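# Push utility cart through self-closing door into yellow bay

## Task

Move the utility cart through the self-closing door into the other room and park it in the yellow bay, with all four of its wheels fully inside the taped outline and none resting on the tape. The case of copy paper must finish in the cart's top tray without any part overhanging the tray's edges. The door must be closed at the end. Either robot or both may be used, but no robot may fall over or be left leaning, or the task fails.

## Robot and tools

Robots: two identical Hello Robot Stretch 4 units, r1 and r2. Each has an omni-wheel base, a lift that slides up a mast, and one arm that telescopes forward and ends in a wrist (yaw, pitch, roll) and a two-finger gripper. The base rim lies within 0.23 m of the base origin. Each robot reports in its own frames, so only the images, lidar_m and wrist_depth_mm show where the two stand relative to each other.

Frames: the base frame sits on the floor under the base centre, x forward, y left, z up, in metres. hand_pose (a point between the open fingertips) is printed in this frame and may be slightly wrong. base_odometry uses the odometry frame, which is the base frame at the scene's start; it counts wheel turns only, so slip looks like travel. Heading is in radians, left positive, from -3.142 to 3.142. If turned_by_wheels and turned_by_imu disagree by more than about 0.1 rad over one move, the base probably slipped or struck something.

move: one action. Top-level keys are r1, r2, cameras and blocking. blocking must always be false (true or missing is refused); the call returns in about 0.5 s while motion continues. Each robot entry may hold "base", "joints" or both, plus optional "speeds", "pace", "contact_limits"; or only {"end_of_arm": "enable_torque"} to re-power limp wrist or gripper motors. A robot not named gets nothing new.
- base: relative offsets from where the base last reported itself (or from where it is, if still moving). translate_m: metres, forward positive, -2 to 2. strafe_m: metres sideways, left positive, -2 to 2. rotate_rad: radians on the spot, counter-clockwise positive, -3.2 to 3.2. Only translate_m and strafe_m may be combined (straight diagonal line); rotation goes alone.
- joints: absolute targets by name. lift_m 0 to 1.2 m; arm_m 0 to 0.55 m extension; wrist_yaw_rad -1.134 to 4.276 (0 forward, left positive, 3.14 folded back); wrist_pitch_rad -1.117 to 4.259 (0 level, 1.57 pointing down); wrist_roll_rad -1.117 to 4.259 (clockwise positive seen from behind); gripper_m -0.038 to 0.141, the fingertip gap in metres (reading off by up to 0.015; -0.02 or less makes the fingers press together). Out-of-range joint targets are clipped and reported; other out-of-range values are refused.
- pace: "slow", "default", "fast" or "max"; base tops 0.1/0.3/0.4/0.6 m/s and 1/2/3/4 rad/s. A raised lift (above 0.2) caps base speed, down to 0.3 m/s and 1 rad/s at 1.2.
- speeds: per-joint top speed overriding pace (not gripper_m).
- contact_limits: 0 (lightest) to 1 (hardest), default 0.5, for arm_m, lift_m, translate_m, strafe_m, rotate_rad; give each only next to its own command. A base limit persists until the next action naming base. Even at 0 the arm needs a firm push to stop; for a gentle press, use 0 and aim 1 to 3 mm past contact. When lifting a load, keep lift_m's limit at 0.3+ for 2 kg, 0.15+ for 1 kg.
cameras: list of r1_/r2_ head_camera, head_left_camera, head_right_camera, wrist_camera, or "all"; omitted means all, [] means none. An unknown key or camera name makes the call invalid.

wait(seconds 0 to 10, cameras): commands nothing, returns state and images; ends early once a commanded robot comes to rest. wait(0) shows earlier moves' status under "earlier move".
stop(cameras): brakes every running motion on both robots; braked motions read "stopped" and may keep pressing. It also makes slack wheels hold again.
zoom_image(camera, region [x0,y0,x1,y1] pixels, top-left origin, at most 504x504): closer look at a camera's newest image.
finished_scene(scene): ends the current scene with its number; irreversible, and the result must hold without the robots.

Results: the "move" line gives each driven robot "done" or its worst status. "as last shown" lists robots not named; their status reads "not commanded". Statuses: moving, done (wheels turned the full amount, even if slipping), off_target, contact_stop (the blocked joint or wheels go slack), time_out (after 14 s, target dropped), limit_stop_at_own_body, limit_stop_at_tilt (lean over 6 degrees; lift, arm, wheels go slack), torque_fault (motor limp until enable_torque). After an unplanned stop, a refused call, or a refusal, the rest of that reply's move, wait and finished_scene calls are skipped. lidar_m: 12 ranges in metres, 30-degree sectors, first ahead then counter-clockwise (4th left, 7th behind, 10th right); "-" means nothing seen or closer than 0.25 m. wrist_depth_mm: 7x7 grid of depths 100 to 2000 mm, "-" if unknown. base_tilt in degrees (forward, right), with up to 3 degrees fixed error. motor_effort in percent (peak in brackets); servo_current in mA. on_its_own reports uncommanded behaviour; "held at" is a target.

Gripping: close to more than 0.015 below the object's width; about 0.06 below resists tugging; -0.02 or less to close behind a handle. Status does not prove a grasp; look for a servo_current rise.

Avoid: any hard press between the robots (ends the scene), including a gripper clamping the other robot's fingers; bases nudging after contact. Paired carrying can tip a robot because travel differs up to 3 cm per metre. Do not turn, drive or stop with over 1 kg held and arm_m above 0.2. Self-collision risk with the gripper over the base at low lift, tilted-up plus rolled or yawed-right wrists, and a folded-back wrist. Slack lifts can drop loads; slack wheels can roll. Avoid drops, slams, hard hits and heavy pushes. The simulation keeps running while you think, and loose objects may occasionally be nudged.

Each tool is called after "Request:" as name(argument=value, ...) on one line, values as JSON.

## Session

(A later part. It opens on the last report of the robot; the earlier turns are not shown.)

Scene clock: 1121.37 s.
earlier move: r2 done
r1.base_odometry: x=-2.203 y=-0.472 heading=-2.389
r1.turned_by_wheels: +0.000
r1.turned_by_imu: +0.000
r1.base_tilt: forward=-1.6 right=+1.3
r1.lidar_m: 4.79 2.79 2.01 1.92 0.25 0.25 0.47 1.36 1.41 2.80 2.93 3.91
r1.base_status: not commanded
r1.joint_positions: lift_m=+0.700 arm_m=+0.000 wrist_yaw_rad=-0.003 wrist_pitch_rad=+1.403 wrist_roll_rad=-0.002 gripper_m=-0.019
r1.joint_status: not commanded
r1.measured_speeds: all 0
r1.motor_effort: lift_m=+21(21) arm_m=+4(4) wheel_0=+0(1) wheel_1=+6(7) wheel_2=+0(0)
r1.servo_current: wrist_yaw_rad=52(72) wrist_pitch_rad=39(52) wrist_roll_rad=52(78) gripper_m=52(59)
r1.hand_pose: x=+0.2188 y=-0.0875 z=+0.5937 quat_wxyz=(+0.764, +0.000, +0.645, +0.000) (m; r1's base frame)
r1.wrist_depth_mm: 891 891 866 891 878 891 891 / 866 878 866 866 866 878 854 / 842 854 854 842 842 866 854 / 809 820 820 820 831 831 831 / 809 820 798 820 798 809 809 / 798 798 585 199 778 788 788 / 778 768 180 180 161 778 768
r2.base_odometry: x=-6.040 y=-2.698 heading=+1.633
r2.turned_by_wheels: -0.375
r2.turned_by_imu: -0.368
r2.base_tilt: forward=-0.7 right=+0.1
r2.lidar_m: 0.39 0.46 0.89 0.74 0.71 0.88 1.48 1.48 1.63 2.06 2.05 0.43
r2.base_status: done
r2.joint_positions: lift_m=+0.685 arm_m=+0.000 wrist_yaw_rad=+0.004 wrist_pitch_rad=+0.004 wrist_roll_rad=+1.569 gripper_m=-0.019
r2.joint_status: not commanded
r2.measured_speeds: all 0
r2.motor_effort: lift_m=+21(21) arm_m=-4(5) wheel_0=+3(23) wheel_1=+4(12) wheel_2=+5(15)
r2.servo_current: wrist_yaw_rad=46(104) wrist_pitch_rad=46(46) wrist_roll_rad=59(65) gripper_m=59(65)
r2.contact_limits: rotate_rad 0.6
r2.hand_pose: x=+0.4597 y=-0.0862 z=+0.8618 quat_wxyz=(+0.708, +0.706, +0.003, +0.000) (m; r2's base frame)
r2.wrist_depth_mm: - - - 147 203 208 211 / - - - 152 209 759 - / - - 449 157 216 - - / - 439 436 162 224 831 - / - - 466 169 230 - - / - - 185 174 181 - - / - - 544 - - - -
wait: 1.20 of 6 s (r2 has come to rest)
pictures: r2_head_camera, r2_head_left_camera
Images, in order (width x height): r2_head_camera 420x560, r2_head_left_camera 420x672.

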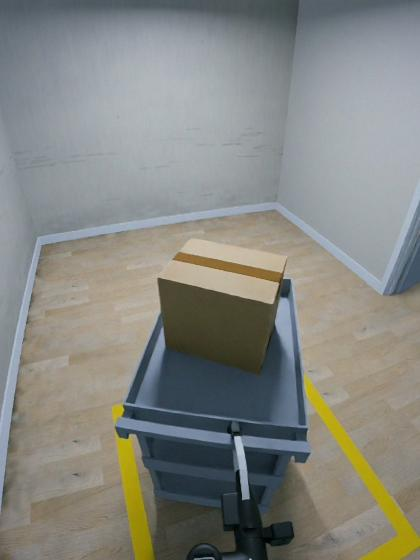

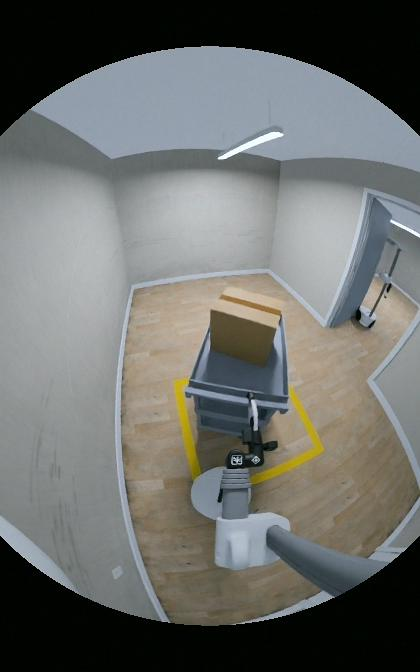

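Request:
move(r2={"base":{"translate_m":0.13},"pace":"slow","contact_limits":{"translate_m":0.6}}, blocking=false, cameras=[])

Request:
wait(seconds=5, cameras=[])

Request:
move(r2={"joints":{"gripper_m":0.1}}, blocking=false, cameras=[])

Request:
wait(seconds=3, cameras=[])

Request:
move(r2={"base":{"translate_m":-0.45},"pace":"slow"}, blocking=false, cameras=[])

Request:
wait(seconds=7, cameras=["r2_head_camera","r2_head_left_camera","r2_head_right_camera"])

Request:
zoom_image(camera="r2_head_camera", region=[60, 240, 380, 500])

Scene clock: 1131.67 s.
move: r2 moving
r1: as last shown
r1.lidar_m: 4.80 2.78 1.98 1.90 0.25 0.25 0.48 1.37 1.40 2.80 2.92 3.92
r1.motor_effort: lift_m=+21(21) arm_m=+4(4) wheel_0=+1(1) wheel_1=+6(7) wheel_2=+0(0)
r1.servo_current: wrist_yaw_rad=39(59) wrist_pitch_rad=33(52) wrist_roll_rad=52(65) gripper_m=52(59)
r1.wrist_depth_mm: 891 878 891 904 891 904 891 / 866 866 866 866 854 866 878 / 854 842 831 854 831 854 854 / 820 820 820 809 831 842 831 / 809 820 820 809 809 798 809 / 788 788 580 199 798 798 778 / 778 778 180 179 162 768 768
r2.base_odometry: x=-6.041 y=-2.686 heading=+1.633
r2.turned_by_wheels: +0.000
r2.turned_by_imu: +0.001
r2.base_tilt: forward=-0.7 right=+0.1
r2.lidar_m: 0.40 0.45 0.88 0.75 0.73 0.86 1.47 1.48 1.66 2.06 2.05 0.42
r2.base_status: translate_m moving
r2.joint_positions: lift_m=+0.685 arm_m=+0.000 wrist_yaw_rad=+0.001 wrist_pitch_rad=+0.004 wrist_roll_rad=+1.569 gripper_m=-0.019
r2.joint_status: not commanded
r2.measured_speeds: translate_m=+0.048 strafe_m=+0.000 rotate_rad=-0.004 lift_m=+0.000 arm_m=+0.000 wrist_yaw_rad=-0.026 wrist_pitch_rad=+0.000 wrist_roll_rad=+0.000
r2.motor_effort: lift_m=+21(21) arm_m=-3(4) wheel_0=+9(10) wheel_1=+7(8) wheel_2=-12(13)
r2.servo_current: wrist_yaw_rad=46(59) wrist_pitch_rad=33(46) wrist_roll_rad=46(59) gripper_m=52(65)
r2.contact_limits: translate_m 0.6
r2.hand_pose: x=+0.4593 y=-0.0872 z=+0.8618 quat_wxyz=(+0.708, +0.706, +0.002, -0.001) (m; r2's base frame)
r2.wrist_depth_mm: - - - 149 205 211 212 / - - - 153 210 1366 - / - - 469 158 216 - - / - 436 433 163 224 831 - / - 477 462 168 229 - - / - - 186 172 180 - - / - - 530 - - - -
pictures: none
No camera images: "cameras" was empty.

Scene clock: 1133.77 s.
earlier move: r2 done
r1.base_odometry: x=-2.203 y=-0.472 heading=-2.389
r1.turned_by_wheels: +0.000
r1.turned_by_imu: +0.000
r1.base_tilt: forward=-1.6 right=+1.3
r1.lidar_m: 4.80 2.74 2.01 1.90 0.25 0.25 0.46 1.35 1.40 2.81 2.92 3.90
r1.base_status: not commanded
r1.joint_positions: lift_m=+0.700 arm_m=+0.000 wrist_yaw_rad=-0.003 wrist_pitch_rad=+1.403 wrist_roll_rad=-0.002 gripper_m=-0.019
r1.joint_status: not commanded
r1.measured_speeds: all 0
r1.motor_effort: lift_m=+21(21) arm_m=+4(4) wheel_0=+1(1) wheel_1=+7(7) wheel_2=+0(0)
r1.servo_current: wrist_yaw_rad=52(72) wrist_pitch_rad=46(52) wrist_roll_rad=46(65) gripper_m=52(59)
r1.hand_pose: x=+0.2188 y=-0.0875 z=+0.5937 quat_wxyz=(+0.764, +0.000, +0.645, +0.000) (m; r1's base frame)
r1.wrist_depth_mm: 891 891 891 891 891 891 878 / 866 854 878 866 878 878 866 / 854 842 854 842 831 842 842 / 842 831 831 831 831 831 831 / 798 809 809 820 809 809 809 / 778 788 585 199 788 788 798 / 778 778 179 179 162 768 778
r2.base_odometry: x=-6.048 y=-2.569 heading=+1.632
r2.turned_by_wheels: -0.001
r2.turned_by_imu: -0.001
r2.base_tilt: forward=-0.7 right=+0.1
r2.lidar_m: 0.39 0.43 0.93 0.77 0.77 0.91 1.54 1.59 1.82 2.03 2.02 0.42
r2.base_status: done
r2.joint_positions: lift_m=+0.685 arm_m=+0.000 wrist_yaw_rad=-0.007 wrist_pitch_rad=+0.004 wrist_roll_rad=+1.569 gripper_m=-0.019
r2.joint_status: not commanded
r2.measured_speeds: all 0
r2.motor_effort: lift_m=+21(21) arm_m=+4(4) wheel_0=-1(11) wheel_1=+4(9) wheel_2=-10(17)
r2.servo_current: wrist_yaw_rad=52(72) wrist_pitch_rad=46(52) wrist_roll_rad=33(59) gripper_m=59(65)
r2.contact_limits: translate_m 0.6
r2.hand_pose: x=+0.4587 y=-0.0894 z=+0.8618 quat_wxyz=(+0.708, +0.706, -0.001, -0.004) (m; r2's base frame)
r2.wrist_depth_mm: - - - 163 221 227 228 / - - - 165 224 1661 1118 / - - - 167 226 - - / - 433 433 169 229 - - / - 459 452 172 231 842 - / - - 187 172 180 - - / - 512 496 - - - -
wait: 2.10 of 5 s (r2 has come to rest)
pictures: none
No camera images: "cameras" was empty.

Scene clock: 1134.27 s.
move: r2 moving
r1: as last shown
r1.lidar_m: 4.79 2.79 2.02 1.92 0.25 0.25 0.46 1.34 1.40 2.80 2.89 3.91
r1.motor_effort: lift_m=+21(21) arm_m=+4(4) wheel_0=+0(1) wheel_1=+7(7) wheel_2=+0(0)
r1.servo_current: wrist_yaw_rad=59(65) wrist_pitch_rad=46(52) wrist_roll_rad=59(59) gripper_m=52(59)
r1.wrist_depth_mm: 904 891 891 891 891 891 878 / 878 866 866 854 866 866 854 / 854 854 842 842 842 842 831 / 831 820 809 820 831 831 831 / 820 809 798 820 809 809 809 / 798 798 585 199 788 788 798 / 768 759 180 180 162 768 778
r2.base_odometry: x=-6.048 y=-2.569 heading=+1.632
r2.turned_by_wheels: +0.000
r2.turned_by_imu: +0.000
r2.base_tilt: forward=-0.7 right=+0.1
r2.lidar_m: 0.41 0.42 0.95 0.78 0.77 0.92 1.55 1.59 1.82 2.00 2.01 0.42
r2.base_status: not commanded
r2.joint_positions: lift_m=+0.685 arm_m=+0.000 wrist_yaw_rad=-0.007 wrist_pitch_rad=+0.004 wrist_roll_rad=+1.569 gripper_m=+0.005
r2.joint_status: gripper_m moving
r2.measured_speeds: all 0
r2.motor_effort: lift_m=+21(21) arm_m=+3(4) wheel_0=-1(1) wheel_1=+4(4) wheel_2=-10(11)
r2.servo_current: wrist_yaw_rad=52(65) wrist_pitch_rad=46(46) wrist_roll_rad=52(65) gripper_m=98(98)
r2.contact_limits: translate_m 0.6
r2.hand_pose: x=+0.4587 y=-0.0894 z=+0.8618 quat_wxyz=(+0.708, +0.706, -0.001, -0.004) (m; r2's base frame)
r2.wrist_depth_mm: - - - 167 225 231 230 / - - - 169 228 1576 1118 / - - - 171 229 788 - / - 439 439 174 233 842 - / - 466 459 175 236 842 - / - - 190 177 183 - - / - - 492 - 240 - -
pictures: none
No camera images: "cameras" was empty.

Scene clock: 1135.70 s.
earlier move: r2 done
r1.base_odometry: x=-2.203 y=-0.472 heading=-2.389
r1.turned_by_wheels: +0.000
r1.turned_by_imu: +0.000
r1.base_tilt: forward=-1.6 right=+1.3
r1.lidar_m: 4.79 2.78 1.99 1.89 0.25 0.25 0.49 1.38 1.43 2.81 2.93 3.92
r1.base_status: not commanded
r1.joint_positions: lift_m=+0.700 arm_m=+0.000 wrist_yaw_rad=-0.003 wrist_pitch_rad=+1.403 wrist_roll_rad=-0.002 gripper_m=-0.019
r1.joint_status: not commanded
r1.measured_speeds: all 0
r1.motor_effort: lift_m=+21(21) arm_m=+4(4) wheel_0=+0(1) wheel_1=+7(7) wheel_2=+0(0)
r1.servo_current: wrist_yaw_rad=59(65) wrist_pitch_rad=39(52) wrist_roll_rad=39(65) gripper_m=52(59)
r1.hand_pose: x=+0.2188 y=-0.0875 z=+0.5937 quat_wxyz=(+0.764, +0.000, +0.645, +0.000) (m; r1's base frame)
r1.wrist_depth_mm: 891 878 891 891 891 891 891 / 866 866 866 866 866 854 866 / 854 854 842 842 842 854 842 / 820 831 820 831 831 831 842 / 809 788 809 798 809 809 820 / 788 798 585 199 788 788 798 / 778 778 180 179 162 778 778
r2.base_odometry: x=-6.048 y=-2.569 heading=+1.632
r2.turned_by_wheels: +0.000
r2.turned_by_imu: +0.000
r2.base_tilt: forward=-0.7 right=+0.1
r2.lidar_m: 0.39 0.42 0.95 0.77 0.78 0.91 1.53 1.58 1.81 2.00 2.02 0.43
r2.base_status: not commanded
r2.joint_positions: lift_m=+0.685 arm_m=+0.000 wrist_yaw_rad=-0.007 wrist_pitch_rad=+0.004 wrist_roll_rad=+1.569 gripper_m=+0.100
r2.joint_status: all done
r2.measured_speeds: all 0
r2.motor_effort: lift_m=+21(21) arm_m=+4(4) wheel_0=+0(1) wheel_1=+4(4) wheel_2=-10(11)
r2.servo_current: wrist_yaw_rad=46(65) wrist_pitch_rad=39(46) wrist_roll_rad=46(65) gripper_m=52(130)
r2.contact_limits: translate_m 0.6
r2.hand_pose: x=+0.4587 y=-0.0894 z=+0.8618 quat_wxyz=(+0.708, +0.706, -0.001, -0.004) (m; r2's base frame)
r2.wrist_depth_mm: - - - 172 229 236 236 / - - - 174 232 1576 1118 / - - - 175 235 842 - / - 445 439 178 236 854 - / - 469 459 180 240 866 - / - - 191 181 187 - - / - - 504 - 246 - -
wait: 1.43 of 3 s (r2 has come to rest)
pictures: none
No camera images: "cameras" was empty.

Scene clock: 1136.20 s.
move: r2 moving
r1: as last shown
r1.lidar_m: 4.79 2.76 2.02 1.90 0.25 0.25 0.47 1.36 1.42 2.82 2.91 3.89
r1.motor_effort: lift_m=+21(21) arm_m=+4(4) wheel_0=+1(1) wheel_1=+7(7) wheel_2=+0(0)
r1.servo_current: wrist_yaw_rad=39(59) wrist_pitch_rad=46(46) wrist_roll_rad=39(72) gripper_m=52(59)
r1.wrist_depth_mm: 878 891 904 891 891 891 878 / 866 878 866 878 866 866 878 / 831 854 842 854 854 854 842 / 831 831 809 820 831 831 831 / 809 809 820 809 820 809 809 / 788 798 585 198 798 809 788 / 778 768 179 180 162 768 778
r2.base_odometry: x=-6.047 y=-2.581 heading=+1.632
r2.turned_by_wheels: +0.000
r2.turned_by_imu: +0.000
r2.base_tilt: forward=-0.7 right=+0.0
r2.lidar_m: 0.42 0.46 0.95 0.77 0.77 0.89 1.53 1.56 1.78 2.03 2.02 0.42
r2.base_status: translate_m moving
r2.joint_positions: lift_m=+0.685 arm_m=+0.000 wrist_yaw_rad=-0.003 wrist_pitch_rad=+0.003 wrist_roll_rad=+1.569 gripper_m=+0.100
r2.joint_status: not commanded
r2.measured_speeds: translate_m=-0.050 strafe_m=+0.000 rotate_rad=+0.001 lift_m=+0.000 arm_m=+0.000 wrist_yaw_rad=+0.002 wrist_pitch_rad=+0.000 wrist_roll_rad=+0.000
r2.motor_effort: lift_m=+18(21) arm_m=+4(4) wheel_0=-6(11) wheel_1=-5(6) wheel_2=+8(9)
r2.servo_current: wrist_yaw_rad=46(65) wrist_pitch_rad=46(46) wrist_roll_rad=59(59) gripper_m=46(59)
r2.hand_pose: x=+0.4590 y=-0.0883 z=+0.8623 quat_wxyz=(+0.708, +0.706, +0.000, -0.002) (m; r2's base frame)
r2.wrist_depth_mm: - - - 180 236 248 247 / - - - 181 239 1618 - / - - 585 185 243 842 - / - 459 449 186 247 854 - / - - 473 190 250 866 - / - - 195 191 194 - - / - - 521 - - 1863 -
pictures: none
No camera images: "cameras" was empty.

Scene clock: 1141.50 s.
earlier move: r2 done
r1.base_odometry: x=-2.203 y=-0.472 heading=-2.389
r1.turned_by_wheels: +0.000
r1.turned_by_imu: +0.000
r1.base_tilt: forward=-1.6 right=+1.3
r1.lidar_m: 4.81 2.81 2.00 1.92 0.25 0.25 0.45 1.38 1.40 2.83 2.90 3.93
r1.base_status: not commanded
r1.joint_positions: lift_m=+0.700 arm_m=+0.000 wrist_yaw_rad=-0.003 wrist_pitch_rad=+1.403 wrist_roll_rad=-0.002 gripper_m=-0.019
r1.joint_status: not commanded
r1.measured_speeds: all 0
r1.motor_effort: lift_m=+21(21) arm_m=+4(4) wheel_0=+1(1) wheel_1=+7(7) wheel_2=+0(0)
r1.servo_current: wrist_yaw_rad=59(72) wrist_pitch_rad=39(52) wrist_roll_rad=33(72) gripper_m=52(59)
r1.hand_pose: x=+0.2188 y=-0.0875 z=+0.5937 quat_wxyz=(+0.764, +0.000, +0.645, +0.000) (m; r1's base frame)
r1.wrist_depth_mm: 878 878 878 891 878 878 891 / 866 854 854 866 854 866 854 / 842 842 842 854 854 866 854 / 820 820 820 831 831 831 831 / 809 820 809 820 820 798 820 / 798 788 585 198 798 798 798 / 788 768 180 180 162 768 778
r2.base_odometry: x=-6.020 y=-3.018 heading=+1.632
r2.turned_by_wheels: +0.000
r2.turned_by_imu: +0.001
r2.base_tilt: forward=-0.7 right=+0.1
r2.lidar_m: 0.86 1.40 0.79 0.66 0.65 0.77 1.18 1.15 1.34 2.13 2.14 0.88
r2.base_status: done
r2.joint_positions: lift_m=+0.685 arm_m=+0.000 wrist_yaw_rad=-0.003 wrist_pitch_rad=+0.003 wrist_roll_rad=+1.569 gripper_m=+0.100
r2.joint_status: not commanded
r2.measured_speeds: all 0
r2.motor_effort: lift_m=+18(21) arm_m=+3(4) wheel_0=-4(11) wheel_1=-4(8) wheel_2=+6(11)
r2.servo_current: wrist_yaw_rad=46(72) wrist_pitch_rad=39(52) wrist_roll_rad=52(65) gripper_m=52(59)
r2.hand_pose: x=+0.4590 y=-0.0883 z=+0.8623 quat_wxyz=(+0.708, +0.706, +0.000, -0.002) (m; r2's base frame)
r2.wrist_depth_mm: - - - - - 1661 1138 / - - - - - 1756 1182 / - - - 991 - 676 - / - - 891 878 - 683 - / - - 931 904 - 707 - / - - 193 699 194 707 - / - - - - - 1756 1205
wait: 5.30 of 7 s (r2 has come to rest)
pictures: r2_head_camera, r2_head_left_camera, r2_head_right_camera
Images, in order (width x height): r2_head_camera 420x560, r2_head_left_camera 420x672, r2_head_right_camera 420x672.

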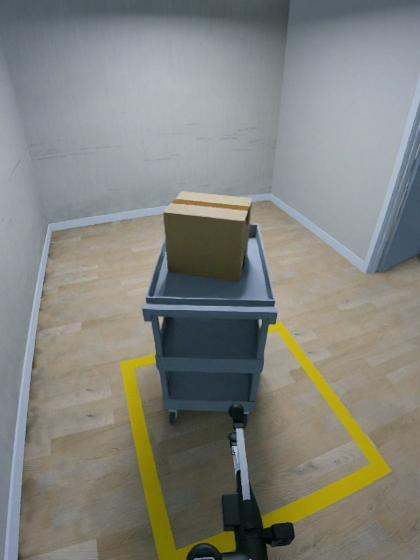

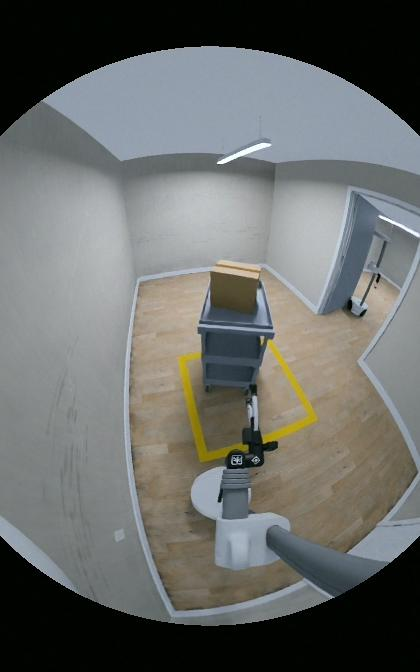

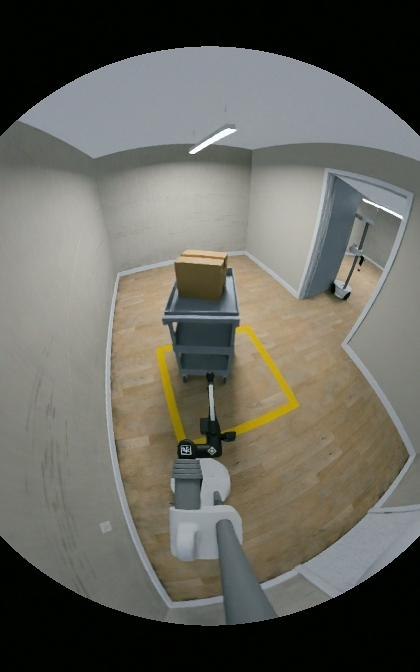

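Scaled by 1.575 from the camera's 420x560 image, which has a finer 1200x1600 frame.

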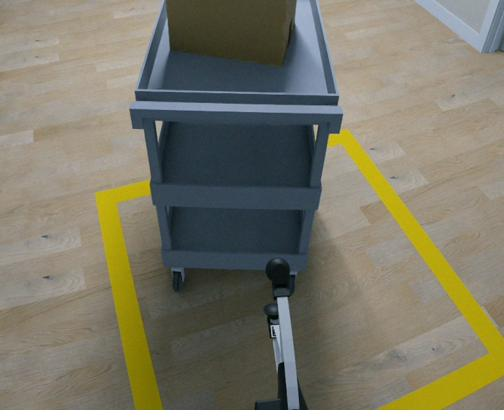

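Request:
move(r2={"base":{"translate_m":0.45},"pace":"slow"}, blocking=false, cameras=[])

Request:
wait(seconds=7, cameras=[])

Request:
move(r2={"joints":{"gripper_m":-0.02}}, blocking=false, cameras=[])

Request:
wait(seconds=3, cameras=[])

Request:
move(r2={"base":{"translate_m":-0.2,"strafe_m":-0.27},"pace":"slow","contact_limits":{"translate_m":0.6}}, blocking=false, cameras=[])

Request:
wait(seconds=7, cameras=["r2_head_camera"])

Request:
move(r2={"joints":{"gripper_m":0.1}}, blocking=false, cameras=[])

Request:
wait(seconds=3, cameras=[])

Request:
move(r2={"base":{"translate_m":-0.45},"pace":"slow"}, blocking=false, cameras=[])

Request:
wait(seconds=7, cameras=["r2_head_camera","r2_head_left_camera"])

Request:
zoom_image(camera="r2_head_camera", region=[60, 240, 380, 500])

Scene clock: 1163.17 s.
move: r2 moving
r1: as last shown
r1.lidar_m: 4.79 2.78 2.00 1.90 0.25 0.25 0.48 1.38 1.38 2.81 2.91 3.91
r1.servo_current: wrist_yaw_rad=39(72) wrist_pitch_rad=46(46) wrist_roll_rad=33(52) gripper_m=52(59)
r1.wrist_depth_mm: 891 904 891 878 891 891 891 / 878 878 878 866 854 878 854 / 842 831 842 854 854 842 842 / 842 820 831 820 831 831 831 / 809 809 809 809 798 809 820 / 798 768 591 198 788 778 788 / 768 778 180 179 162 778 778
r2.base_odometry: x=-6.021 y=-3.006 heading=+1.632
r2.turned_by_wheels: +0.000
r2.turned_by_imu: +0.001
r2.base_tilt: forward=-0.7 right=+0.1
r2.lidar_m: 0.81 1.43 0.79 0.65 0.63 0.78 1.19 1.18 1.34 2.13 2.16 0.86
r2.base_status: translate_m moving
r2.joint_positions: lift_m=+0.685 arm_m=+0.000 wrist_yaw_rad=-0.003 wrist_pitch_rad=+0.003 wrist_roll_rad=+1.569 gripper_m=+0.100
r2.joint_status: not commanded
r2.measured_speeds: translate_m=+0.049 strafe_m=+0.000 rotate_rad=+0.002 lift_m=+0.000 arm_m=+0.000 wrist_yaw_rad=+0.000 wrist_pitch_rad=+0.000 wrist_roll_rad=+0.000
r2.motor_effort: lift_m=+18(18) arm_m=+4(4) wheel_0=+6(7) wheel_1=+6(7) wheel_2=-9(9)
r2.servo_current: wrist_yaw_rad=46(65) wrist_pitch_rad=33(46) wrist_roll_rad=59(59) gripper_m=52(59)
r2.hand_pose: x=+0.4590 y=-0.0883 z=+0.8623 quat_wxyz=(+0.708, +0.706, +0.000, -0.002) (m; r2's base frame)
r2.wrist_depth_mm: - - - - - 1708 1182 / - - - - - 1708 1182 / - - - 976 - 661 - / - - 891 854 - 668 - / - - 931 904 1308 676 - / - - 193 683 194 699 - / - - - - - 1756 1182
pictures: none
No camera images: "cameras" was empty.

Scene clock: 1168.47 s.
earlier move: r2 done
r1.base_odometry: x=-2.203 y=-0.472 heading=-2.389
r1.turned_by_wheels: +0.000
r1.turned_by_imu: +0.000
r1.base_tilt: forward=-1.6 right=+1.3
r1.lidar_m: 4.79 2.78 2.01 1.90 0.25 0.25 0.44 1.38 1.40 2.80 2.93 3.93
r1.base_status: not commanded
r1.joint_positions: lift_m=+0.700 arm_m=+0.000 wrist_yaw_rad=-0.003 wrist_pitch_rad=+1.403 wrist_roll_rad=-0.002 gripper_m=-0.019
r1.joint_status: not commanded
r1.measured_speeds: all 0
r1.motor_effort: lift_m=+21(21) arm_m=+4(4) wheel_0=+1(1) wheel_1=+7(7) wheel_2=+0(0)
r1.servo_current: wrist_yaw_rad=59(78) wrist_pitch_rad=46(52) wrist_roll_rad=52(72) gripper_m=52(59)
r1.hand_pose: x=+0.2188 y=-0.0875 z=+0.5937 quat_wxyz=(+0.764, +0.000, +0.645, +0.000) (m; r1's base frame)
r1.wrist_depth_mm: 891 891 891 891 878 904 891 / 866 866 866 854 854 866 866 / 854 854 842 842 854 842 866 / 831 820 820 820 820 831 820 / 820 809 798 809 798 820 820 / 788 788 591 198 788 798 788 / 768 768 180 180 162 768 778
r2.base_odometry: x=-6.048 y=-2.569 heading=+1.632
r2.turned_by_wheels: +0.000
r2.turned_by_imu: +0.001
r2.base_tilt: forward=-0.6 right=+0.1
r2.lidar_m: 0.42 0.46 0.93 0.78 0.76 0.90 1.55 1.59 1.80 2.04 2.01 0.43
r2.base_status: done
r2.joint_positions: lift_m=+0.685 arm_m=+0.000 wrist_yaw_rad=-0.003 wrist_pitch_rad=+0.003 wrist_roll_rad=+1.569 gripper_m=+0.100
r2.joint_status: not commanded
r2.measured_speeds: all 0
r2.motor_effort: lift_m=+18(18) arm_m=+4(4) wheel_0=+3(9) wheel_1=+4(7) wheel_2=-6(11)
r2.servo_current: wrist_yaw_rad=52(65) wrist_pitch_rad=39(46) wrist_roll_rad=52(59) gripper_m=52(59)
r2.hand_pose: x=+0.4590 y=-0.0883 z=+0.8623 quat_wxyz=(+0.708, +0.706, +0.000, -0.002) (m; r2's base frame)
r2.wrist_depth_mm: - - - 174 232 250 248 / - - - 176 235 1618 - / - - 597 178 236 - - / - 452 445 181 240 842 - / - - 466 183 244 854 - / - - 195 185 193 - - / - - 512 - - 1863 -
wait: 5.30 of 7 s (r2 has come to rest)
pictures: none
No camera images: "cameras" was empty.

Scene clock: 1168.97 s.
move: r2 moving
r1: as last shown
r1.lidar_m: 4.79 2.76 2.00 1.88 0.25 0.25 0.47 1.38 1.42 2.81 2.91 3.91
r1.servo_current: wrist_yaw_rad=46(72) wrist_pitch_rad=39(46) wrist_roll_rad=46(65) gripper_m=52(59)
r1.wrist_depth_mm: 891 891 878 878 878 891 891 / 854 866 866 866 866 866 866 / 842 842 854 842 854 854 854 / 831 831 820 831 831 820 831 / 809 798 831 809 809 809 809 / 788 788 585 198 798 798 788 / 778 768 180 180 163 768 788
r2.base_odometry: x=-6.048 y=-2.569 heading=+1.632
r2.turned_by_wheels: +0.000
r2.turned_by_imu: +0.000
r2.base_tilt: forward=-0.7 right=+0.1
r2.lidar_m: 0.40 0.47 0.96 0.78 0.79 0.91 1.54 1.59 1.80 2.04 2.03 0.42
r2.base_status: not commanded
r2.joint_positions: lift_m=+0.685 arm_m=+0.000 wrist_yaw_rad=-0.003 wrist_pitch_rad=+0.003 wrist_roll_rad=+1.569 gripper_m=+0.083
r2.joint_status: gripper_m moving
r2.measured_speeds: all 0
r2.motor_effort: lift_m=+18(18) arm_m=+4(4) wheel_0=+4(4) wheel_1=+4(5) wheel_2=-7(7)
r2.servo_current: wrist_yaw_rad=52(59) wrist_pitch_rad=39(46) wrist_roll_rad=46(59) gripper_m=124(124)
r2.hand_pose: x=+0.4590 y=-0.0883 z=+0.8623 quat_wxyz=(+0.708, +0.706, +0.000, -0.002) (m; r2's base frame)
r2.wrist_depth_mm: - - - 175 233 237 246 / - - - 234 236 1537 - / - - 615 179 238 831 - / - 452 442 181 242 842 - / - - 466 184 243 842 - / - - 196 185 191 - - / - - 508 - - 1863 -
pictures: none
No camera images: "cameras" was empty.

Scene clock: 1170.40 s.
earlier move: r2 done
r1.base_odometry: x=-2.203 y=-0.472 heading=-2.389
r1.turned_by_wheels: +0.000
r1.turned_by_imu: +0.000
r1.base_tilt: forward=-1.6 right=+1.3
r1.lidar_m: 4.79 2.80 2.01 1.92 0.25 0.25 0.49 1.36 1.42 2.81 2.91 3.90
r1.base_status: not commanded
r1.joint_positions: lift_m=+0.700 arm_m=+0.000 wrist_yaw_rad=-0.003 wrist_pitch_rad=+1.403 wrist_roll_rad=-0.002 gripper_m=-0.019
r1.joint_status: not commanded
r1.measured_speeds: all 0
r1.motor_effort: lift_m=+21(21) arm_m=+4(4) wheel_0=+1(1) wheel_1=+7(7) wheel_2=+0(0)
r1.servo_current: wrist_yaw_rad=46(72) wrist_pitch_rad=46(52) wrist_roll_rad=65(65) gripper_m=52(59)
r1.hand_pose: x=+0.2188 y=-0.0875 z=+0.5937 quat_wxyz=(+0.764, +0.000, +0.645, +0.000) (m; r1's base frame)
r1.wrist_depth_mm: 891 878 878 891 904 878 891 / 866 878 866 866 866 866 854 / 854 842 842 831 854 854 854 / 831 820 820 831 831 831 831 / 809 809 820 820 809 820 809 / 798 788 585 199 788 798 788 / 778 768 180 179 162 768 778
r2.base_odometry: x=-6.048 y=-2.569 heading=+1.632
r2.turned_by_wheels: +0.000
r2.turned_by_imu: +0.000
r2.base_tilt: forward=-0.7 right=+0.1
r2.lidar_m: 0.39 0.41 0.94 0.78 0.77 0.88 1.52 1.58 1.82 2.01 2.02 0.40
r2.base_status: not commanded
r2.joint_positions: lift_m=+0.685 arm_m=+0.000 wrist_yaw_rad=-0.001 wrist_pitch_rad=+0.003 wrist_roll_rad=+1.569 gripper_m=-0.019
r2.joint_status: all done
r2.measured_speeds: all 0
r2.motor_effort: lift_m=+18(18) arm_m=+4(4) wheel_0=+2(4) wheel_1=+3(5) wheel_2=-3(7)
r2.servo_current: wrist_yaw_rad=46(59) wrist_pitch_rad=46(52) wrist_roll_rad=46(65) gripper_m=111(247)
r2.hand_pose: x=+0.4592 y=-0.0878 z=+0.8623 quat_wxyz=(+0.708, +0.706, +0.001, -0.002) (m; r2's base frame)
r2.wrist_depth_mm: - - - 163 221 236 1098 / - - - 165 224 1576 - / - - 539 168 227 - - / - 439 436 172 230 842 - / - 469 459 173 235 854 - / - - 185 176 179 - - / - - 508 - 241 1708 -
wait: 1.43 of 3 s (r2 has come to rest)
pictures: none
No camera images: "cameras" was empty.

Scene clock: 1170.90 s.
move: r2 moving
r1: as last shown
r1.lidar_m: 4.79 2.77 1.99 1.90 0.25 0.25 0.49 1.38 1.42 2.82 2.89 3.92
r1.motor_effort: lift_m=+21(21) arm_m=+4(4) wheel_0=+0(1) wheel_1=+6(7) wheel_2=+0(0)
r1.servo_current: wrist_yaw_rad=65(65) wrist_pitch_rad=39(46) wrist_roll_rad=52(59) gripper_m=59(59)
r1.wrist_depth_mm: 891 891 904 891 891 878 878 / 854 854 866 866 866 866 878 / 831 831 854 842 854 842 842 / 831 831 809 831 820 820 842 / 820 809 809 809 809 820 809 / 788 798 591 198 798 788 798 / 788 788 179 179 162 768 778
r2.base_odometry: x=-6.038 y=-2.575 heading=+1.633
r2.turned_by_wheels: +0.001
r2.turned_by_imu: +0.001
r2.base_tilt: forward=-0.7 right=+0.0
r2.lidar_m: 0.43 0.45 0.93 0.79 0.78 0.91 1.55 1.59 1.80 2.03 2.00 0.44
r2.base_status: translate_m moving; strafe_m moving
r2.joint_positions: lift_m=+0.685 arm_m=+0.000 wrist_yaw_rad=+0.004 wrist_pitch_rad=+0.003 wrist_roll_rad=+1.569 gripper_m=-0.019
r2.joint_status: not commanded
r2.measured_speeds: translate_m=-0.029 strafe_m=-0.039 rotate_rad=+0.001 lift_m=+0.000 arm_m=+0.000 wrist_yaw_rad=+0.025 wrist_pitch_rad=+0.000 wrist_roll_rad=+0.000
r2.motor_effort: lift_m=+18(18) arm_m=+4(4) wheel_0=+7(9) wheel_1=-9(9) wheel_2=+14(14)
r2.servo_current: wrist_yaw_rad=65(65) wrist_pitch_rad=39(46) wrist_roll_rad=52(59) gripper_m=111(117)
r2.contact_limits: translate_m 0.6
r2.hand_pose: x=+0.4597 y=-0.0861 z=+0.8623 quat_wxyz=(+0.708, +0.706, +0.003, +0.000) (m; r2's base frame)
r2.wrist_depth_mm: - - - 160 216 235 1098 / - - - 163 221 1464 - / - - 512 167 225 - - / - 439 433 170 230 842 - / - 469 462 174 234 854 - / - - 185 175 178 - - / - - 512 - 243 1576 -
pictures: none
No camera images: "cameras" was empty.

Scene clock: 1175.03 s.
earlier move: r2 done
r1.base_odometry: x=-2.203 y=-0.472 heading=-2.389
r1.turned_by_wheels: +0.000
r1.turned_by_imu: +0.000
r1.base_tilt: forward=-1.6 right=+1.3
r1.lidar_m: 4.80 2.75 2.01 1.91 0.25 0.25 0.49 1.37 1.41 2.82 2.91 3.90
r1.base_status: not commanded
r1.joint_positions: lift_m=+0.700 arm_m=+0.000 wrist_yaw_rad=-0.003 wrist_pitch_rad=+1.403 wrist_roll_rad=-0.002 gripper_m=-0.019
r1.joint_status: not commanded
r1.measured_speeds: all 0
r1.motor_effort: lift_m=+21(21) arm_m=+4(5) wheel_0=+1(1) wheel_1=+7(7) wheel_2=+0(0)
r1.servo_current: wrist_yaw_rad=65(78) wrist_pitch_rad=46(52) wrist_roll_rad=59(85) gripper_m=59(65)
r1.hand_pose: x=+0.2188 y=-0.0875 z=+0.5937 quat_wxyz=(+0.764, +0.000, +0.645, +0.000) (m; r1's base frame)
r1.wrist_depth_mm: 891 891 891 878 878 878 878 / 866 878 866 866 866 866 866 / 842 842 854 842 842 842 854 / 820 820 831 820 820 831 831 / 798 809 820 798 809 809 798 / 798 798 585 199 798 788 809 / 759 768 180 180 162 778 768
r2.base_odometry: x=-5.766 y=-2.751 heading=+1.633
r2.turned_by_wheels: -0.001
r2.turned_by_imu: +0.000
r2.base_tilt: forward=-0.7 right=+0.1
r2.lidar_m: 0.35 0.34 1.17 0.96 0.99 1.14 1.34 1.29 1.51 1.82 1.82 0.44
r2.base_status: done
r2.joint_positions: lift_m=+0.685 arm_m=+0.000 wrist_yaw_rad=+0.006 wrist_pitch_rad=+0.003 wrist_roll_rad=+1.569 gripper_m=-0.019
r2.joint_status: not commanded
r2.measured_speeds: all 0
r2.motor_effort: lift_m=+18(18) arm_m=-3(4) wheel_0=+2(15) wheel_1=-5(10) wheel_2=+10(17)
r2.servo_current: wrist_yaw_rad=52(72) wrist_pitch_rad=39(52) wrist_roll_rad=46(65) gripper_m=111(124)
r2.contact_limits: translate_m 0.6
r2.hand_pose: x=+0.4598 y=-0.0857 z=+0.8623 quat_wxyz=(+0.708, +0.706, +0.003, +0.001) (m; r2's base frame)
r2.wrist_depth_mm: - - - 212 279 1537 1118 / - - - 204 267 294 294 / - - - 195 257 1756 535 / - - - 189 250 820 - / - 445 439 182 241 842 - / - 439 186 176 179 - - / - 442 442 - 227 - -
wait: 4.13 of 7 s (r2 has come to rest)
pictures: r2_head_camera
Images, in order (width x height): r2_head_camera 420x560.

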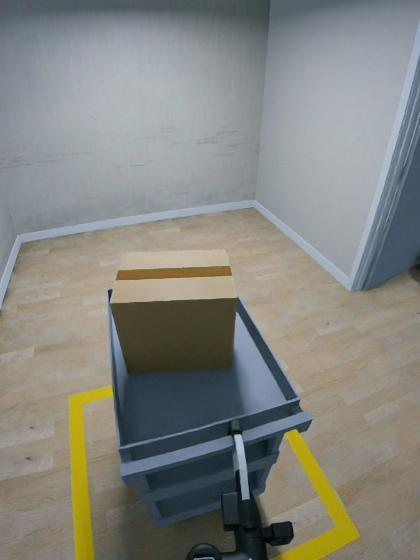

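Scene clock: 1175.53 s.
move: r2 moving
r1: as last shown
r1.lidar_m: 4.78 2.77 2.00 1.92 0.25 0.25 0.49 1.37 1.41 2.80 2.93 3.92
r1.motor_effort: lift_m=+21(21) arm_m=+4(4) wheel_0=+1(1) wheel_1=+7(7) wheel_2=+0(0)
r1.servo_current: wrist_yaw_rad=65(65) wrist_pitch_rad=39(46) wrist_roll_rad=33(59) gripper_m=65(65)
r1.wrist_depth_mm: 891 878 878 891 891 891 904 / 866 866 866 866 866 866 878 / 842 854 878 854 866 854 842 / 820 831 831 831 842 820 842 / 798 820 809 831 809 820 809 / 798 798 591 198 788 798 788 / 778 759 180 180 162 778 768
r2.base_odometry: x=-5.766 y=-2.751 heading=+1.633
r2.turned_by_wheels: +0.000
r2.turned_by_imu: +0.000
r2.base_tilt: forward=-0.6 right=+0.1
r2.lidar_m: 0.36 0.36 1.17 0.98 0.97 1.15 1.34 1.30 1.50 1.79 1.81 0.46
r2.base_status: not commanded
r2.joint_positions: lift_m=+0.685 arm_m=+0.000 wrist_yaw_rad=+0.003 wrist_pitch_rad=+0.003 wrist_roll_rad=+1.569 gripper_m=+0.005
r2.joint_status: gripper_m moving
r2.measured_speeds: all 0
r2.motor_effort: lift_m=+18(18) arm_m=-3(4) wheel_0=+2(3) wheel_1=-5(5) wheel_2=+7(10)
r2.servo_current: wrist_yaw_rad=46(59) wrist_pitch_rad=46(46) wrist_roll_rad=39(59) gripper_m=78(117)
r2.contact_limits: translate_m 0.6
r2.hand_pose: x=+0.4595 y=-0.0866 z=+0.8623 quat_wxyz=(+0.708, +0.706, +0.002, +0.000) (m; r2's base frame)
r2.wrist_depth_mm: - - - 216 286 1576 1098 / - - - 208 273 293 293 / - - - 201 262 1708 530 / - - - 194 253 831 - / - 442 442 185 244 831 - / - 442 190 178 183 - - / - - 442 - 229 - -
pictures: none
No camera images: "cameras" was empty.

Scene clock: 1176.97 s.
earlier move: r2 done
r1.base_odometry: x=-2.203 y=-0.472 heading=-2.389
r1.turned_by_wheels: +0.000
r1.turned_by_imu: +0.000
r1.base_tilt: forward=-1.6 right=+1.3
r1.lidar_m: 4.79 2.79 2.01 1.91 0.25 0.25 0.46 1.38 1.42 2.81 2.90 3.92
r1.base_status: not commanded
r1.joint_positions: lift_m=+0.700 arm_m=+0.000 wrist_yaw_rad=-0.003 wrist_pitch_rad=+1.403 wrist_roll_rad=-0.002 gripper_m=-0.019
r1.joint_status: not commanded
r1.measured_speeds: all 0
r1.motor_effort: lift_m=+21(21) arm_m=+4(4) wheel_0=+1(1) wheel_1=+6(7) wheel_2=+0(0)
r1.servo_current: wrist_yaw_rad=65(78) wrist_pitch_rad=39(52) wrist_roll_rad=52(65) gripper_m=52(65)
r1.hand_pose: x=+0.2188 y=-0.0875 z=+0.5937 quat_wxyz=(+0.764, +0.000, +0.645, +0.000) (m; r1's base frame)
r1.wrist_depth_mm: 878 891 891 891 891 891 904 / 866 866 891 878 878 866 854 / 854 842 831 854 854 854 854 / 831 820 842 842 831 842 809 / 809 820 820 809 809 831 809 / 788 788 585 199 788 778 788 / 759 759 180 180 162 778 768
r2.base_odometry: x=-5.766 y=-2.751 heading=+1.632
r2.turned_by_wheels: +0.000
r2.turned_by_imu: +0.000
r2.base_tilt: forward=-0.6 right=+0.1
r2.lidar_m: 0.36 0.36 1.15 0.98 0.98 1.14 1.31 1.26 1.46 1.83 1.82 0.47
r2.base_status: not commanded
r2.joint_positions: lift_m=+0.685 arm_m=+0.000 wrist_yaw_rad=-0.001 wrist_pitch_rad=+0.003 wrist_roll_rad=+1.569 gripper_m=+0.100
r2.joint_status: all done
r2.measured_speeds: all 0
r2.motor_effort: lift_m=+18(18) arm_m=-4(4) wheel_0=+3(3) wheel_1=-4(5) wheel_2=+4(10)
r2.servo_current: wrist_yaw_rad=46(59) wrist_pitch_rad=46(52) wrist_roll_rad=65(65) gripper_m=46(124)
r2.contact_limits: translate_m 0.6
r2.hand_pose: x=+0.4592 y=-0.0877 z=+0.8623 quat_wxyz=(+0.708, +0.706, +0.001, -0.001) (m; r2's base frame)
r2.wrist_depth_mm: - - - 226 - 1708 1160 / - - - 262 278 290 291 / - - - 264 268 1808 1138 / - - - 256 258 854 - / - 500 452 246 249 842 - / - 449 193 184 192 - - / - - 449 - 234 - -
wait: 1.43 of 3 s (r2 has come to rest)
pictures: none
No camera images: "cameras" was empty.

Scene clock: 1177.47 s.
move: r2 moving
r1: as last shown
r1.base_tilt: forward=-1.6 right=+1.2
r1.lidar_m: 4.80 2.76 1.98 1.90 0.25 0.25 0.49 1.36 1.40 2.81 2.91 3.93
r1.motor_effort: lift_m=+21(21) arm_m=+4(4) wheel_0=+0(1) wheel_1=+7(7) wheel_2=+0(0)
r1.servo_current: wrist_yaw_rad=59(65) wrist_pitch_rad=46(46) wrist_roll_rad=46(59) gripper_m=52(59)
r1.wrist_depth_mm: 891 891 878 891 891 904 891 / 866 866 866 878 854 854 866 / 854 854 854 842 854 842 854 / 831 820 831 820 831 831 831 / 809 809 809 820 809 820 820 / 809 809 591 198 778 798 788 / 778 778 180 180 162 778 788
r2.base_odometry: x=-5.765 y=-2.764 heading=+1.632
r2.turned_by_wheels: +0.000
r2.turned_by_imu: +0.000
r2.base_tilt: forward=-0.7 right=+0.1
r2.lidar_m: 0.39 0.38 1.18 0.97 0.97 1.12 1.32 1.27 1.48 1.84 1.83 0.46
r2.base_status: translate_m moving
r2.joint_positions: lift_m=+0.685 arm_m=+0.000 wrist_yaw_rad=-0.001 wrist_pitch_rad=+0.003 wrist_roll_rad=+1.569 gripper_m=+0.100
r2.joint_status: not commanded
r2.measured_speeds: translate_m=-0.048 strafe_m=+0.000 rotate_rad=+0.002 lift_m=+0.000 arm_m=+0.000 wrist_yaw_rad=+0.000 wrist_pitch_rad=+0.000 wrist_roll_rad=+0.000
r2.motor_effort: lift_m=+18(18) arm_m=-3(4) wheel_0=-2(9) wheel_1=-6(7) wheel_2=+8(10)
r2.servo_current: wrist_yaw_rad=52(59) wrist_pitch_rad=46(46) wrist_roll_rad=46(65) gripper_m=52(59)
r2.hand_pose: x=+0.4592 y=-0.0877 z=+0.8623 quat_wxyz=(+0.708, +0.706, +0.001, -0.001) (m; r2's base frame)
r2.wrist_depth_mm: - - - 234 - 1708 1182 / - - - 283 293 300 300 / - - - 274 277 1708 569 / - - - 264 268 854 - / - - 459 255 257 854 - / - - 194 194 195 - - / - - 459 - 244 - -
pictures: none
No camera images: "cameras" was empty.

Scene clock: 1182.73 s.
earlier move: r2 done
r1.base_odometry: x=-2.203 y=-0.472 heading=-2.389
r1.turned_by_wheels: +0.000
r1.turned_by_imu: +0.000
r1.base_tilt: forward=-1.6 right=+1.3
r1.lidar_m: 4.78 2.79 2.00 1.93 0.25 0.25 0.47 1.38 1.39 2.80 2.89 3.93
r1.base_status: not commanded
r1.joint_positions: lift_m=+0.700 arm_m=+0.000 wrist_yaw_rad=-0.003 wrist_pitch_rad=+1.403 wrist_roll_rad=-0.002 gripper_m=-0.019
r1.joint_status: not commanded
r1.measured_speeds: all 0
r1.motor_effort: lift_m=+21(21) arm_m=+4(4) wheel_0=+1(1) wheel_1=+6(7) wheel_2=+0(0)
r1.servo_current: wrist_yaw_rad=39(65) wrist_pitch_rad=46(52) wrist_roll_rad=59(72) gripper_m=59(65)
r1.hand_pose: x=+0.2188 y=-0.0875 z=+0.5937 quat_wxyz=(+0.764, +0.000, +0.645, +0.000) (m; r1's base frame)
r1.wrist_depth_mm: 878 878 891 891 891 878 891 / 854 878 866 866 878 878 878 / 854 854 842 831 842 842 854 / 831 831 831 831 820 820 831 / 820 809 809 798 798 820 831 / 788 798 591 199 798 788 788 / 778 768 180 180 162 788 788
r2.base_odometry: x=-5.738 y=-3.200 heading=+1.632
r2.turned_by_wheels: +0.000
r2.turned_by_imu: +0.000
r2.base_tilt: forward=-0.7 right=+0.0
r2.lidar_m: 0.80 1.82 1.01 0.82 0.85 0.97 0.88 0.88 1.04 1.77 1.95 0.94
r2.base_status: done
r2.joint_positions: lift_m=+0.685 arm_m=+0.000 wrist_yaw_rad=-0.001 wrist_pitch_rad=+0.003 wrist_roll_rad=+1.569 gripper_m=+0.100
r2.joint_status: not commanded
r2.measured_speeds: all 0
r2.motor_effort: lift_m=+18(18) arm_m=-3(4) wheel_0=-4(9) wheel_1=-5(8) wheel_2=+4(10)
r2.servo_current: wrist_yaw_rad=39(65) wrist_pitch_rad=46(52) wrist_roll_rad=59(65) gripper_m=52(59)
r2.hand_pose: x=+0.4592 y=-0.0877 z=+0.8623 quat_wxyz=(+0.708, +0.706, +0.001, -0.001) (m; r2's base frame)
r2.wrist_depth_mm: - - - - - 1708 1182 / - - - - - 1708 1205 / - - - - - 1430 1182 / - - - 904 - 715 - / - - 878 891 - 683 - / - - 193 661 187 647 - / - - - - - - -
wait: 5.27 of 7 s (r2 has come to rest)
pictures: r2_head_camera, r2_head_left_camera
Images, in order (width x height): r2_head_camera 420x560, r2_head_left_camera 420x672.

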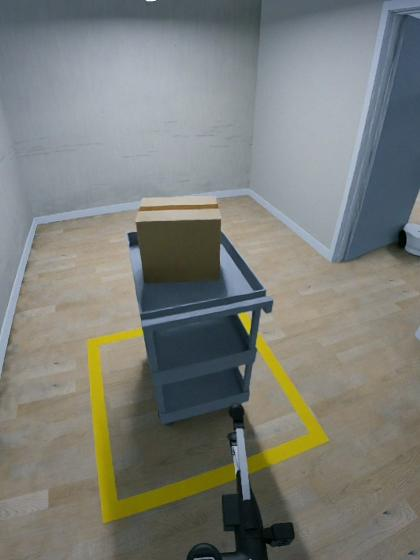

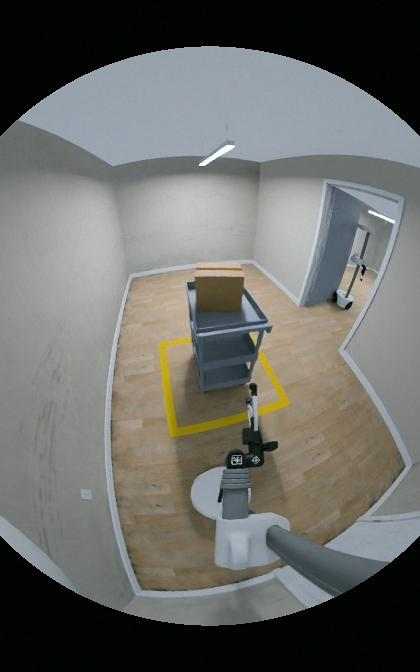

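Scaled by 1.575 from the camera's 420x560 image, which has a finer 1200x1600 frame.

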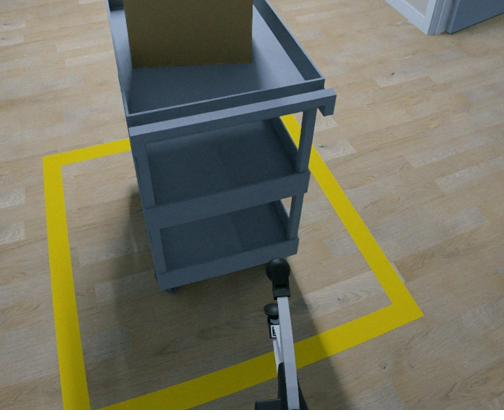

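Request:
move(r1={"base":{"translate_m":0.5,"strafe_m":-0.5},"pace":"default"}, blocking=false, cameras=[])

Request:
move(r2={"base":{"strafe_m":0.3},"pace":"slow"}, blocking=false, cameras=[])

Request:
wait(seconds=3, cameras=[])

Request:
wait(seconds=6, cameras=["r2_head_camera","r2_head_right_camera"])

Request:
zoom_image(camera="r2_head_camera", region=[120, 160, 420, 460])

Scene clock: 1194.00 s.
move: r1 moving
r1.base_odometry: x=-2.235 y=-0.471 heading=-2.389
r1.turned_by_wheels: +0.000
r1.turned_by_imu: +0.000
r1.base_tilt: forward=-1.6 right=+1.3
r1.lidar_m: 4.76 2.80 2.03 1.93 0.25 0.25 0.51 1.35 1.44 2.78 2.91 3.85
r1.base_status: translate_m moving; strafe_m moving
r1.joint_positions: lift_m=+0.700 arm_m=+0.000 wrist_yaw_rad=-0.003 wrist_pitch_rad=+1.403 wrist_roll_rad=-0.002 gripper_m=-0.019
r1.joint_status: not commanded
r1.measured_speeds: translate_m=+0.091 strafe_m=-0.089 rotate_rad=+0.007 lift_m=+0.000 arm_m=+0.000 wrist_yaw_rad=+0.000 wrist_pitch_rad=+0.000 wrist_roll_rad=+0.000
r1.motor_effort: lift_m=+21(21) arm_m=+4(4) wheel_0=+5(11) wheel_1=-4(5) wheel_2=-7(8)
r1.servo_current: wrist_yaw_rad=59(59) wrist_pitch_rad=46(46) wrist_roll_rad=52(59) gripper_m=52(59)
r1.hand_pose: x=+0.2188 y=-0.0875 z=+0.5937 quat_wxyz=(+0.764, +0.000, +0.645, +0.000) (m; r1's base frame)
r1.wrist_depth_mm: 878 891 904 891 878 891 878 / 866 866 878 854 866 866 866 / 842 854 842 854 854 842 854 / 831 820 842 820 831 831 831 / 809 809 809 820 809 820 809 / 798 778 585 198 798 788 788 / 778 778 179 179 162 778 778
r2: as last shown
r2.base_tilt: forward=-0.6 right=+0.1
r2.lidar_m: 0.80 1.84 1.01 0.83 0.84 0.99 0.91 0.90 1.02 1.75 1.94 0.95
r2.motor_effort: lift_m=+18(18) arm_m=-3(4) wheel_0=-4(5) wheel_1=-5(5) wheel_2=+4(4)
r2.servo_current: wrist_yaw_rad=39(52) wrist_pitch_rad=52(52) wrist_roll_rad=46(59) gripper_m=59(59)
r2.wrist_depth_mm: - - - - - 1618 1160 / - - - - - 1708 1160 / - - - - - 1430 1205 / - - - 891 - 699 - / - - 891 891 - 676 - / - - 193 654 187 647 - / - - - - - - -
pictures: none
No camera images: "cameras" was empty.

Scene clock: 1194.50 s.
earlier move: r1 moving
move: r2 moving
r1.base_odometry: x=-2.333 y=-0.468 heading=-2.389
r1.turned_by_wheels: +0.000
r1.turned_by_imu: +0.000
r1.base_tilt: forward=-1.6 right=+1.2
r1.lidar_m: 4.70 2.91 2.09 2.01 0.25 0.26 0.60 1.37 1.54 2.72 2.81 3.79
r1.base_status: translate_m moving; strafe_m moving
r1.joint_positions: lift_m=+0.700 arm_m=+0.000 wrist_yaw_rad=-0.003 wrist_pitch_rad=+1.403 wrist_roll_rad=-0.002 gripper_m=-0.019
r1.joint_status: not commanded
r1.measured_speeds: translate_m=+0.181 strafe_m=-0.180 rotate_rad=+0.002 lift_m=+0.000 arm_m=+0.000 wrist_yaw_rad=+0.000 wrist_pitch_rad=+0.000 wrist_roll_rad=+0.000
r1.motor_effort: lift_m=+21(21) arm_m=+4(4) wheel_0=+10(10) wheel_1=-4(5) wheel_2=-8(8)
r1.servo_current: wrist_yaw_rad=46(59) wrist_pitch_rad=39(52) wrist_roll_rad=59(65) gripper_m=52(59)
r1.hand_pose: x=+0.2188 y=-0.0875 z=+0.5937 quat_wxyz=(+0.764, +0.000, +0.645, +0.000) (m; r1's base frame)
r1.wrist_depth_mm: 878 891 891 891 891 891 878 / 854 866 866 878 866 866 866 / 854 842 854 842 854 842 842 / 820 820 831 831 831 831 831 / 809 809 788 820 809 820 798 / 798 778 580 198 798 798 798 / 778 778 180 180 162 778 768
r2.base_odometry: x=-5.753 y=-3.201 heading=+1.632
r2.turned_by_wheels: +0.000
r2.turned_by_imu: +0.000
r2.base_tilt: forward=-0.7 right=+0.1
r2.lidar_m: 0.81 1.79 0.97 0.83 0.82 0.99 0.90 0.89 1.02 1.76 1.96 0.91
r2.base_status: strafe_m moving
r2.joint_positions: lift_m=+0.685 arm_m=+0.000 wrist_yaw_rad=-0.001 wrist_pitch_rad=+0.003 wrist_roll_rad=+1.569 gripper_m=+0.100
r2.joint_status: not commanded
r2.measured_speeds: translate_m=+0.000 strafe_m=+0.056 rotate_rad=+0.000 lift_m=+0.000 arm_m=+0.000 wrist_yaw_rad=+0.000 wrist_pitch_rad=+0.000 wrist_roll_rad=+0.000
r2.motor_effort: lift_m=+18(18) arm_m=-3(4) wheel_0=-6(10) wheel_1=+8(9) wheel_2=+0(3)
r2.servo_current: wrist_yaw_rad=39(52) wrist_pitch_rad=33(46) wrist_roll_rad=52(59) gripper_m=52(59)
r2.hand_pose: x=+0.4592 y=-0.0877 z=+0.8623 quat_wxyz=(+0.708, +0.706, +0.001, -0.001) (m; r2's base frame)
r2.wrist_depth_mm: - - - - - 1708 1182 / - - - - - 1756 1182 / - - - - - 741 1138 / - - - 891 - 699 - / - - 891 891 - 668 - / - - 193 661 193 654 - / - - - - - - 1138
pictures: none
No camera images: "cameras" was empty.

Scene clock: 1197.30 s.
earlier move: r1 done; r2 moving
r1.base_odometry: x=-2.909 y=-0.449 heading=-2.389
r1.turned_by_wheels: +0.000
r1.turned_by_imu: -0.002
r1.base_tilt: forward=-1.6 right=+1.3
r1.lidar_m: 4.29 3.50 2.54 2.41 2.11 1.35 0.79 1.54 2.09 2.30 2.39 3.23
r1.base_status: done
r1.joint_positions: lift_m=+0.700 arm_m=+0.000 wrist_yaw_rad=-0.003 wrist_pitch_rad=+1.403 wrist_roll_rad=-0.002 gripper_m=-0.019
r1.joint_status: not commanded
r1.measured_speeds: all 0
r1.motor_effort: lift_m=+21(21) arm_m=+4(4) wheel_0=+2(11) wheel_1=-2(6) wheel_2=-1(8)
r1.servo_current: wrist_yaw_rad=65(72) wrist_pitch_rad=46(52) wrist_roll_rad=52(65) gripper_m=52(59)
r1.hand_pose: x=+0.2188 y=-0.0875 z=+0.5937 quat_wxyz=(+0.764, +0.000, +0.645, +0.000) (m; r1's base frame)
r1.wrist_depth_mm: 904 904 891 878 891 891 878 / 878 866 866 878 854 878 854 / 842 854 842 842 854 842 842 / 820 809 831 831 820 831 820 / 809 820 820 809 809 809 820 / 798 798 585 198 788 798 788 / 768 778 180 180 163 778 778
r2.base_odometry: x=-6.019 y=-3.218 heading=+1.632
r2.turned_by_wheels: +0.000
r2.turned_by_imu: +0.002
r2.base_tilt: forward=-0.7 right=+0.1
r2.lidar_m: 0.79 1.26 0.69 0.58 0.57 0.69 0.99 0.99 1.08 1.92 2.20 0.87
r2.base_status: strafe_m moving
r2.joint_positions: lift_m=+0.685 arm_m=+0.000 wrist_yaw_rad=-0.001 wrist_pitch_rad=+0.003 wrist_roll_rad=+1.569 gripper_m=+0.100
r2.joint_status: not commanded
r2.measured_speeds: translate_m=+0.000 strafe_m=+0.066 rotate_rad=+0.003 lift_m=+0.000 arm_m=+0.000 wrist_yaw_rad=+0.000 wrist_pitch_rad=+0.000 wrist_roll_rad=+0.000
r2.motor_effort: lift_m=+18(18) arm_m=-3(4) wheel_0=-5(10) wheel_1=+6(10) wheel_2=+0(3)
r2.servo_current: wrist_yaw_rad=46(65) wrist_pitch_rad=46(52) wrist_roll_rad=39(65) gripper_m=59(59)
r2.hand_pose: x=+0.4592 y=-0.0877 z=+0.8623 quat_wxyz=(+0.708, +0.706, +0.001, -0.001) (m; r2's base frame)
r2.wrist_depth_mm: - - - - - 741 1098 / - - - 878 - 691 1008 / - - 891 891 - 661 - / - - 891 640 - 640 - / - - - - - 1661 1205 / - - 193 - 194 1499 1205 / - - - - - 1863 1229
wait: 2.80 of 3 s (r1 has come to rest)
pictures: none
No camera images: "cameras" was empty.

Scene clock: 1198.13 s.
earlier move: r2 done
r1.base_odometry: x=-2.909 y=-0.449 heading=-2.389
r1.turned_by_wheels: +0.000
r1.turned_by_imu: +0.000
r1.base_tilt: forward=-1.6 right=+1.3
r1.lidar_m: 4.29 3.48 2.52 2.40 2.14 1.44 1.05 1.09 2.11 2.31 2.39 3.21
r1.base_status: done
r1.joint_positions: lift_m=+0.700 arm_m=+0.000 wrist_yaw_rad=-0.003 wrist_pitch_rad=+1.403 wrist_roll_rad=-0.002 gripper_m=-0.019
r1.joint_status: not commanded
r1.measured_speeds: all 0
r1.motor_effort: lift_m=+21(21) arm_m=+4(4) wheel_0=+1(11) wheel_1=-2(6) wheel_2=-1(8)
r1.servo_current: wrist_yaw_rad=59(72) wrist_pitch_rad=46(52) wrist_roll_rad=59(65) gripper_m=52(59)
r1.hand_pose: x=+0.2188 y=-0.0875 z=+0.5937 quat_wxyz=(+0.764, +0.000, +0.645, +0.000) (m; r1's base frame)
r1.wrist_depth_mm: 891 891 878 891 891 917 904 / 854 866 854 878 866 866 866 / 854 854 842 866 854 842 842 / 831 831 831 831 842 831 820 / 798 809 809 809 820 809 809 / 788 788 591 199 798 798 778 / 768 759 180 180 162 768 768
r2.base_odometry: x=-6.038 y=-3.219 heading=+1.632
r2.turned_by_wheels: +0.000
r2.turned_by_imu: +0.000
r2.base_tilt: forward=-0.6 right=+0.0
r2.lidar_m: 0.80 1.22 0.69 0.56 0.57 0.62 0.98 1.00 1.11 1.89 2.21 0.83
r2.base_status: done
r2.joint_positions: lift_m=+0.685 arm_m=+0.000 wrist_yaw_rad=-0.001 wrist_pitch_rad=+0.003 wrist_roll_rad=+1.569 gripper_m=+0.100
r2.joint_status: not commanded
r2.measured_speeds: all 0
r2.motor_effort: lift_m=+18(18) arm_m=-3(4) wheel_0=-3(10) wheel_1=+3(10) wheel_2=+0(3)
r2.servo_current: wrist_yaw_rad=46(65) wrist_pitch_rad=46(52) wrist_roll_rad=52(65) gripper_m=46(59)
r2.hand_pose: x=+0.4592 y=-0.0877 z=+0.8623 quat_wxyz=(+0.708, +0.706, +0.001, -0.001) (m; r2's base frame)
r2.wrist_depth_mm: - - - - - 798 1118 / - - - 891 - 676 - / - - 878 654 - 647 - / - - - 891 - 634 - / - - - - - 1756 1205 / - - 193 - 194 1499 1205 / - - - - - 1921 1255
wait: 0.83 of 6 s (r2 has come to rest)
pictures: r2_head_camera, r2_head_right_camera
Images, in order (width x height): r2_head_camera 420x560, r2_head_right_camera 420x672.

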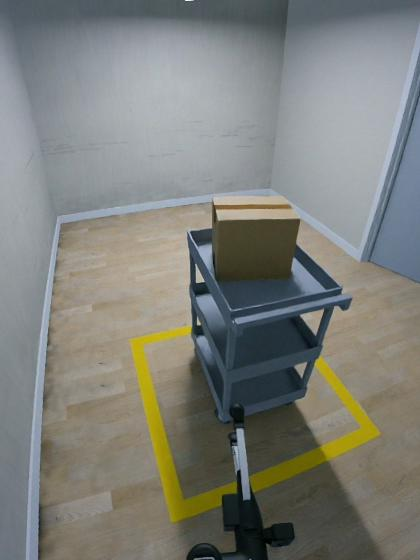

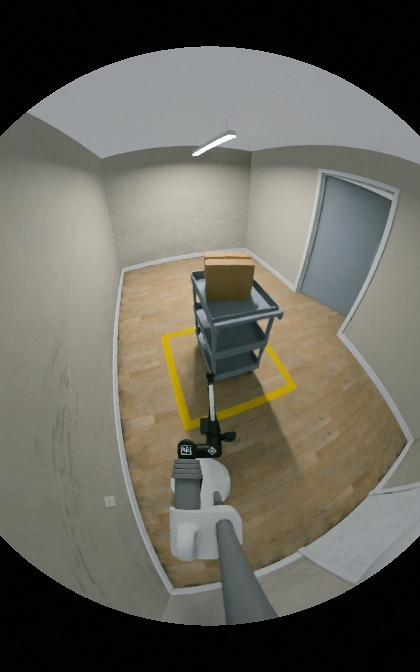

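Scaled by 1.680 from the camera's 420x560 image, which has a finer 1200x1600 frame.

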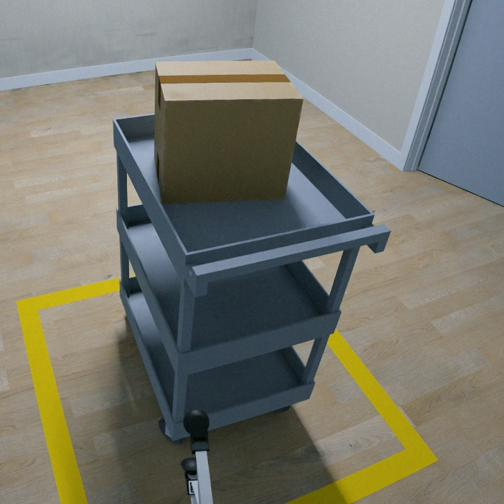

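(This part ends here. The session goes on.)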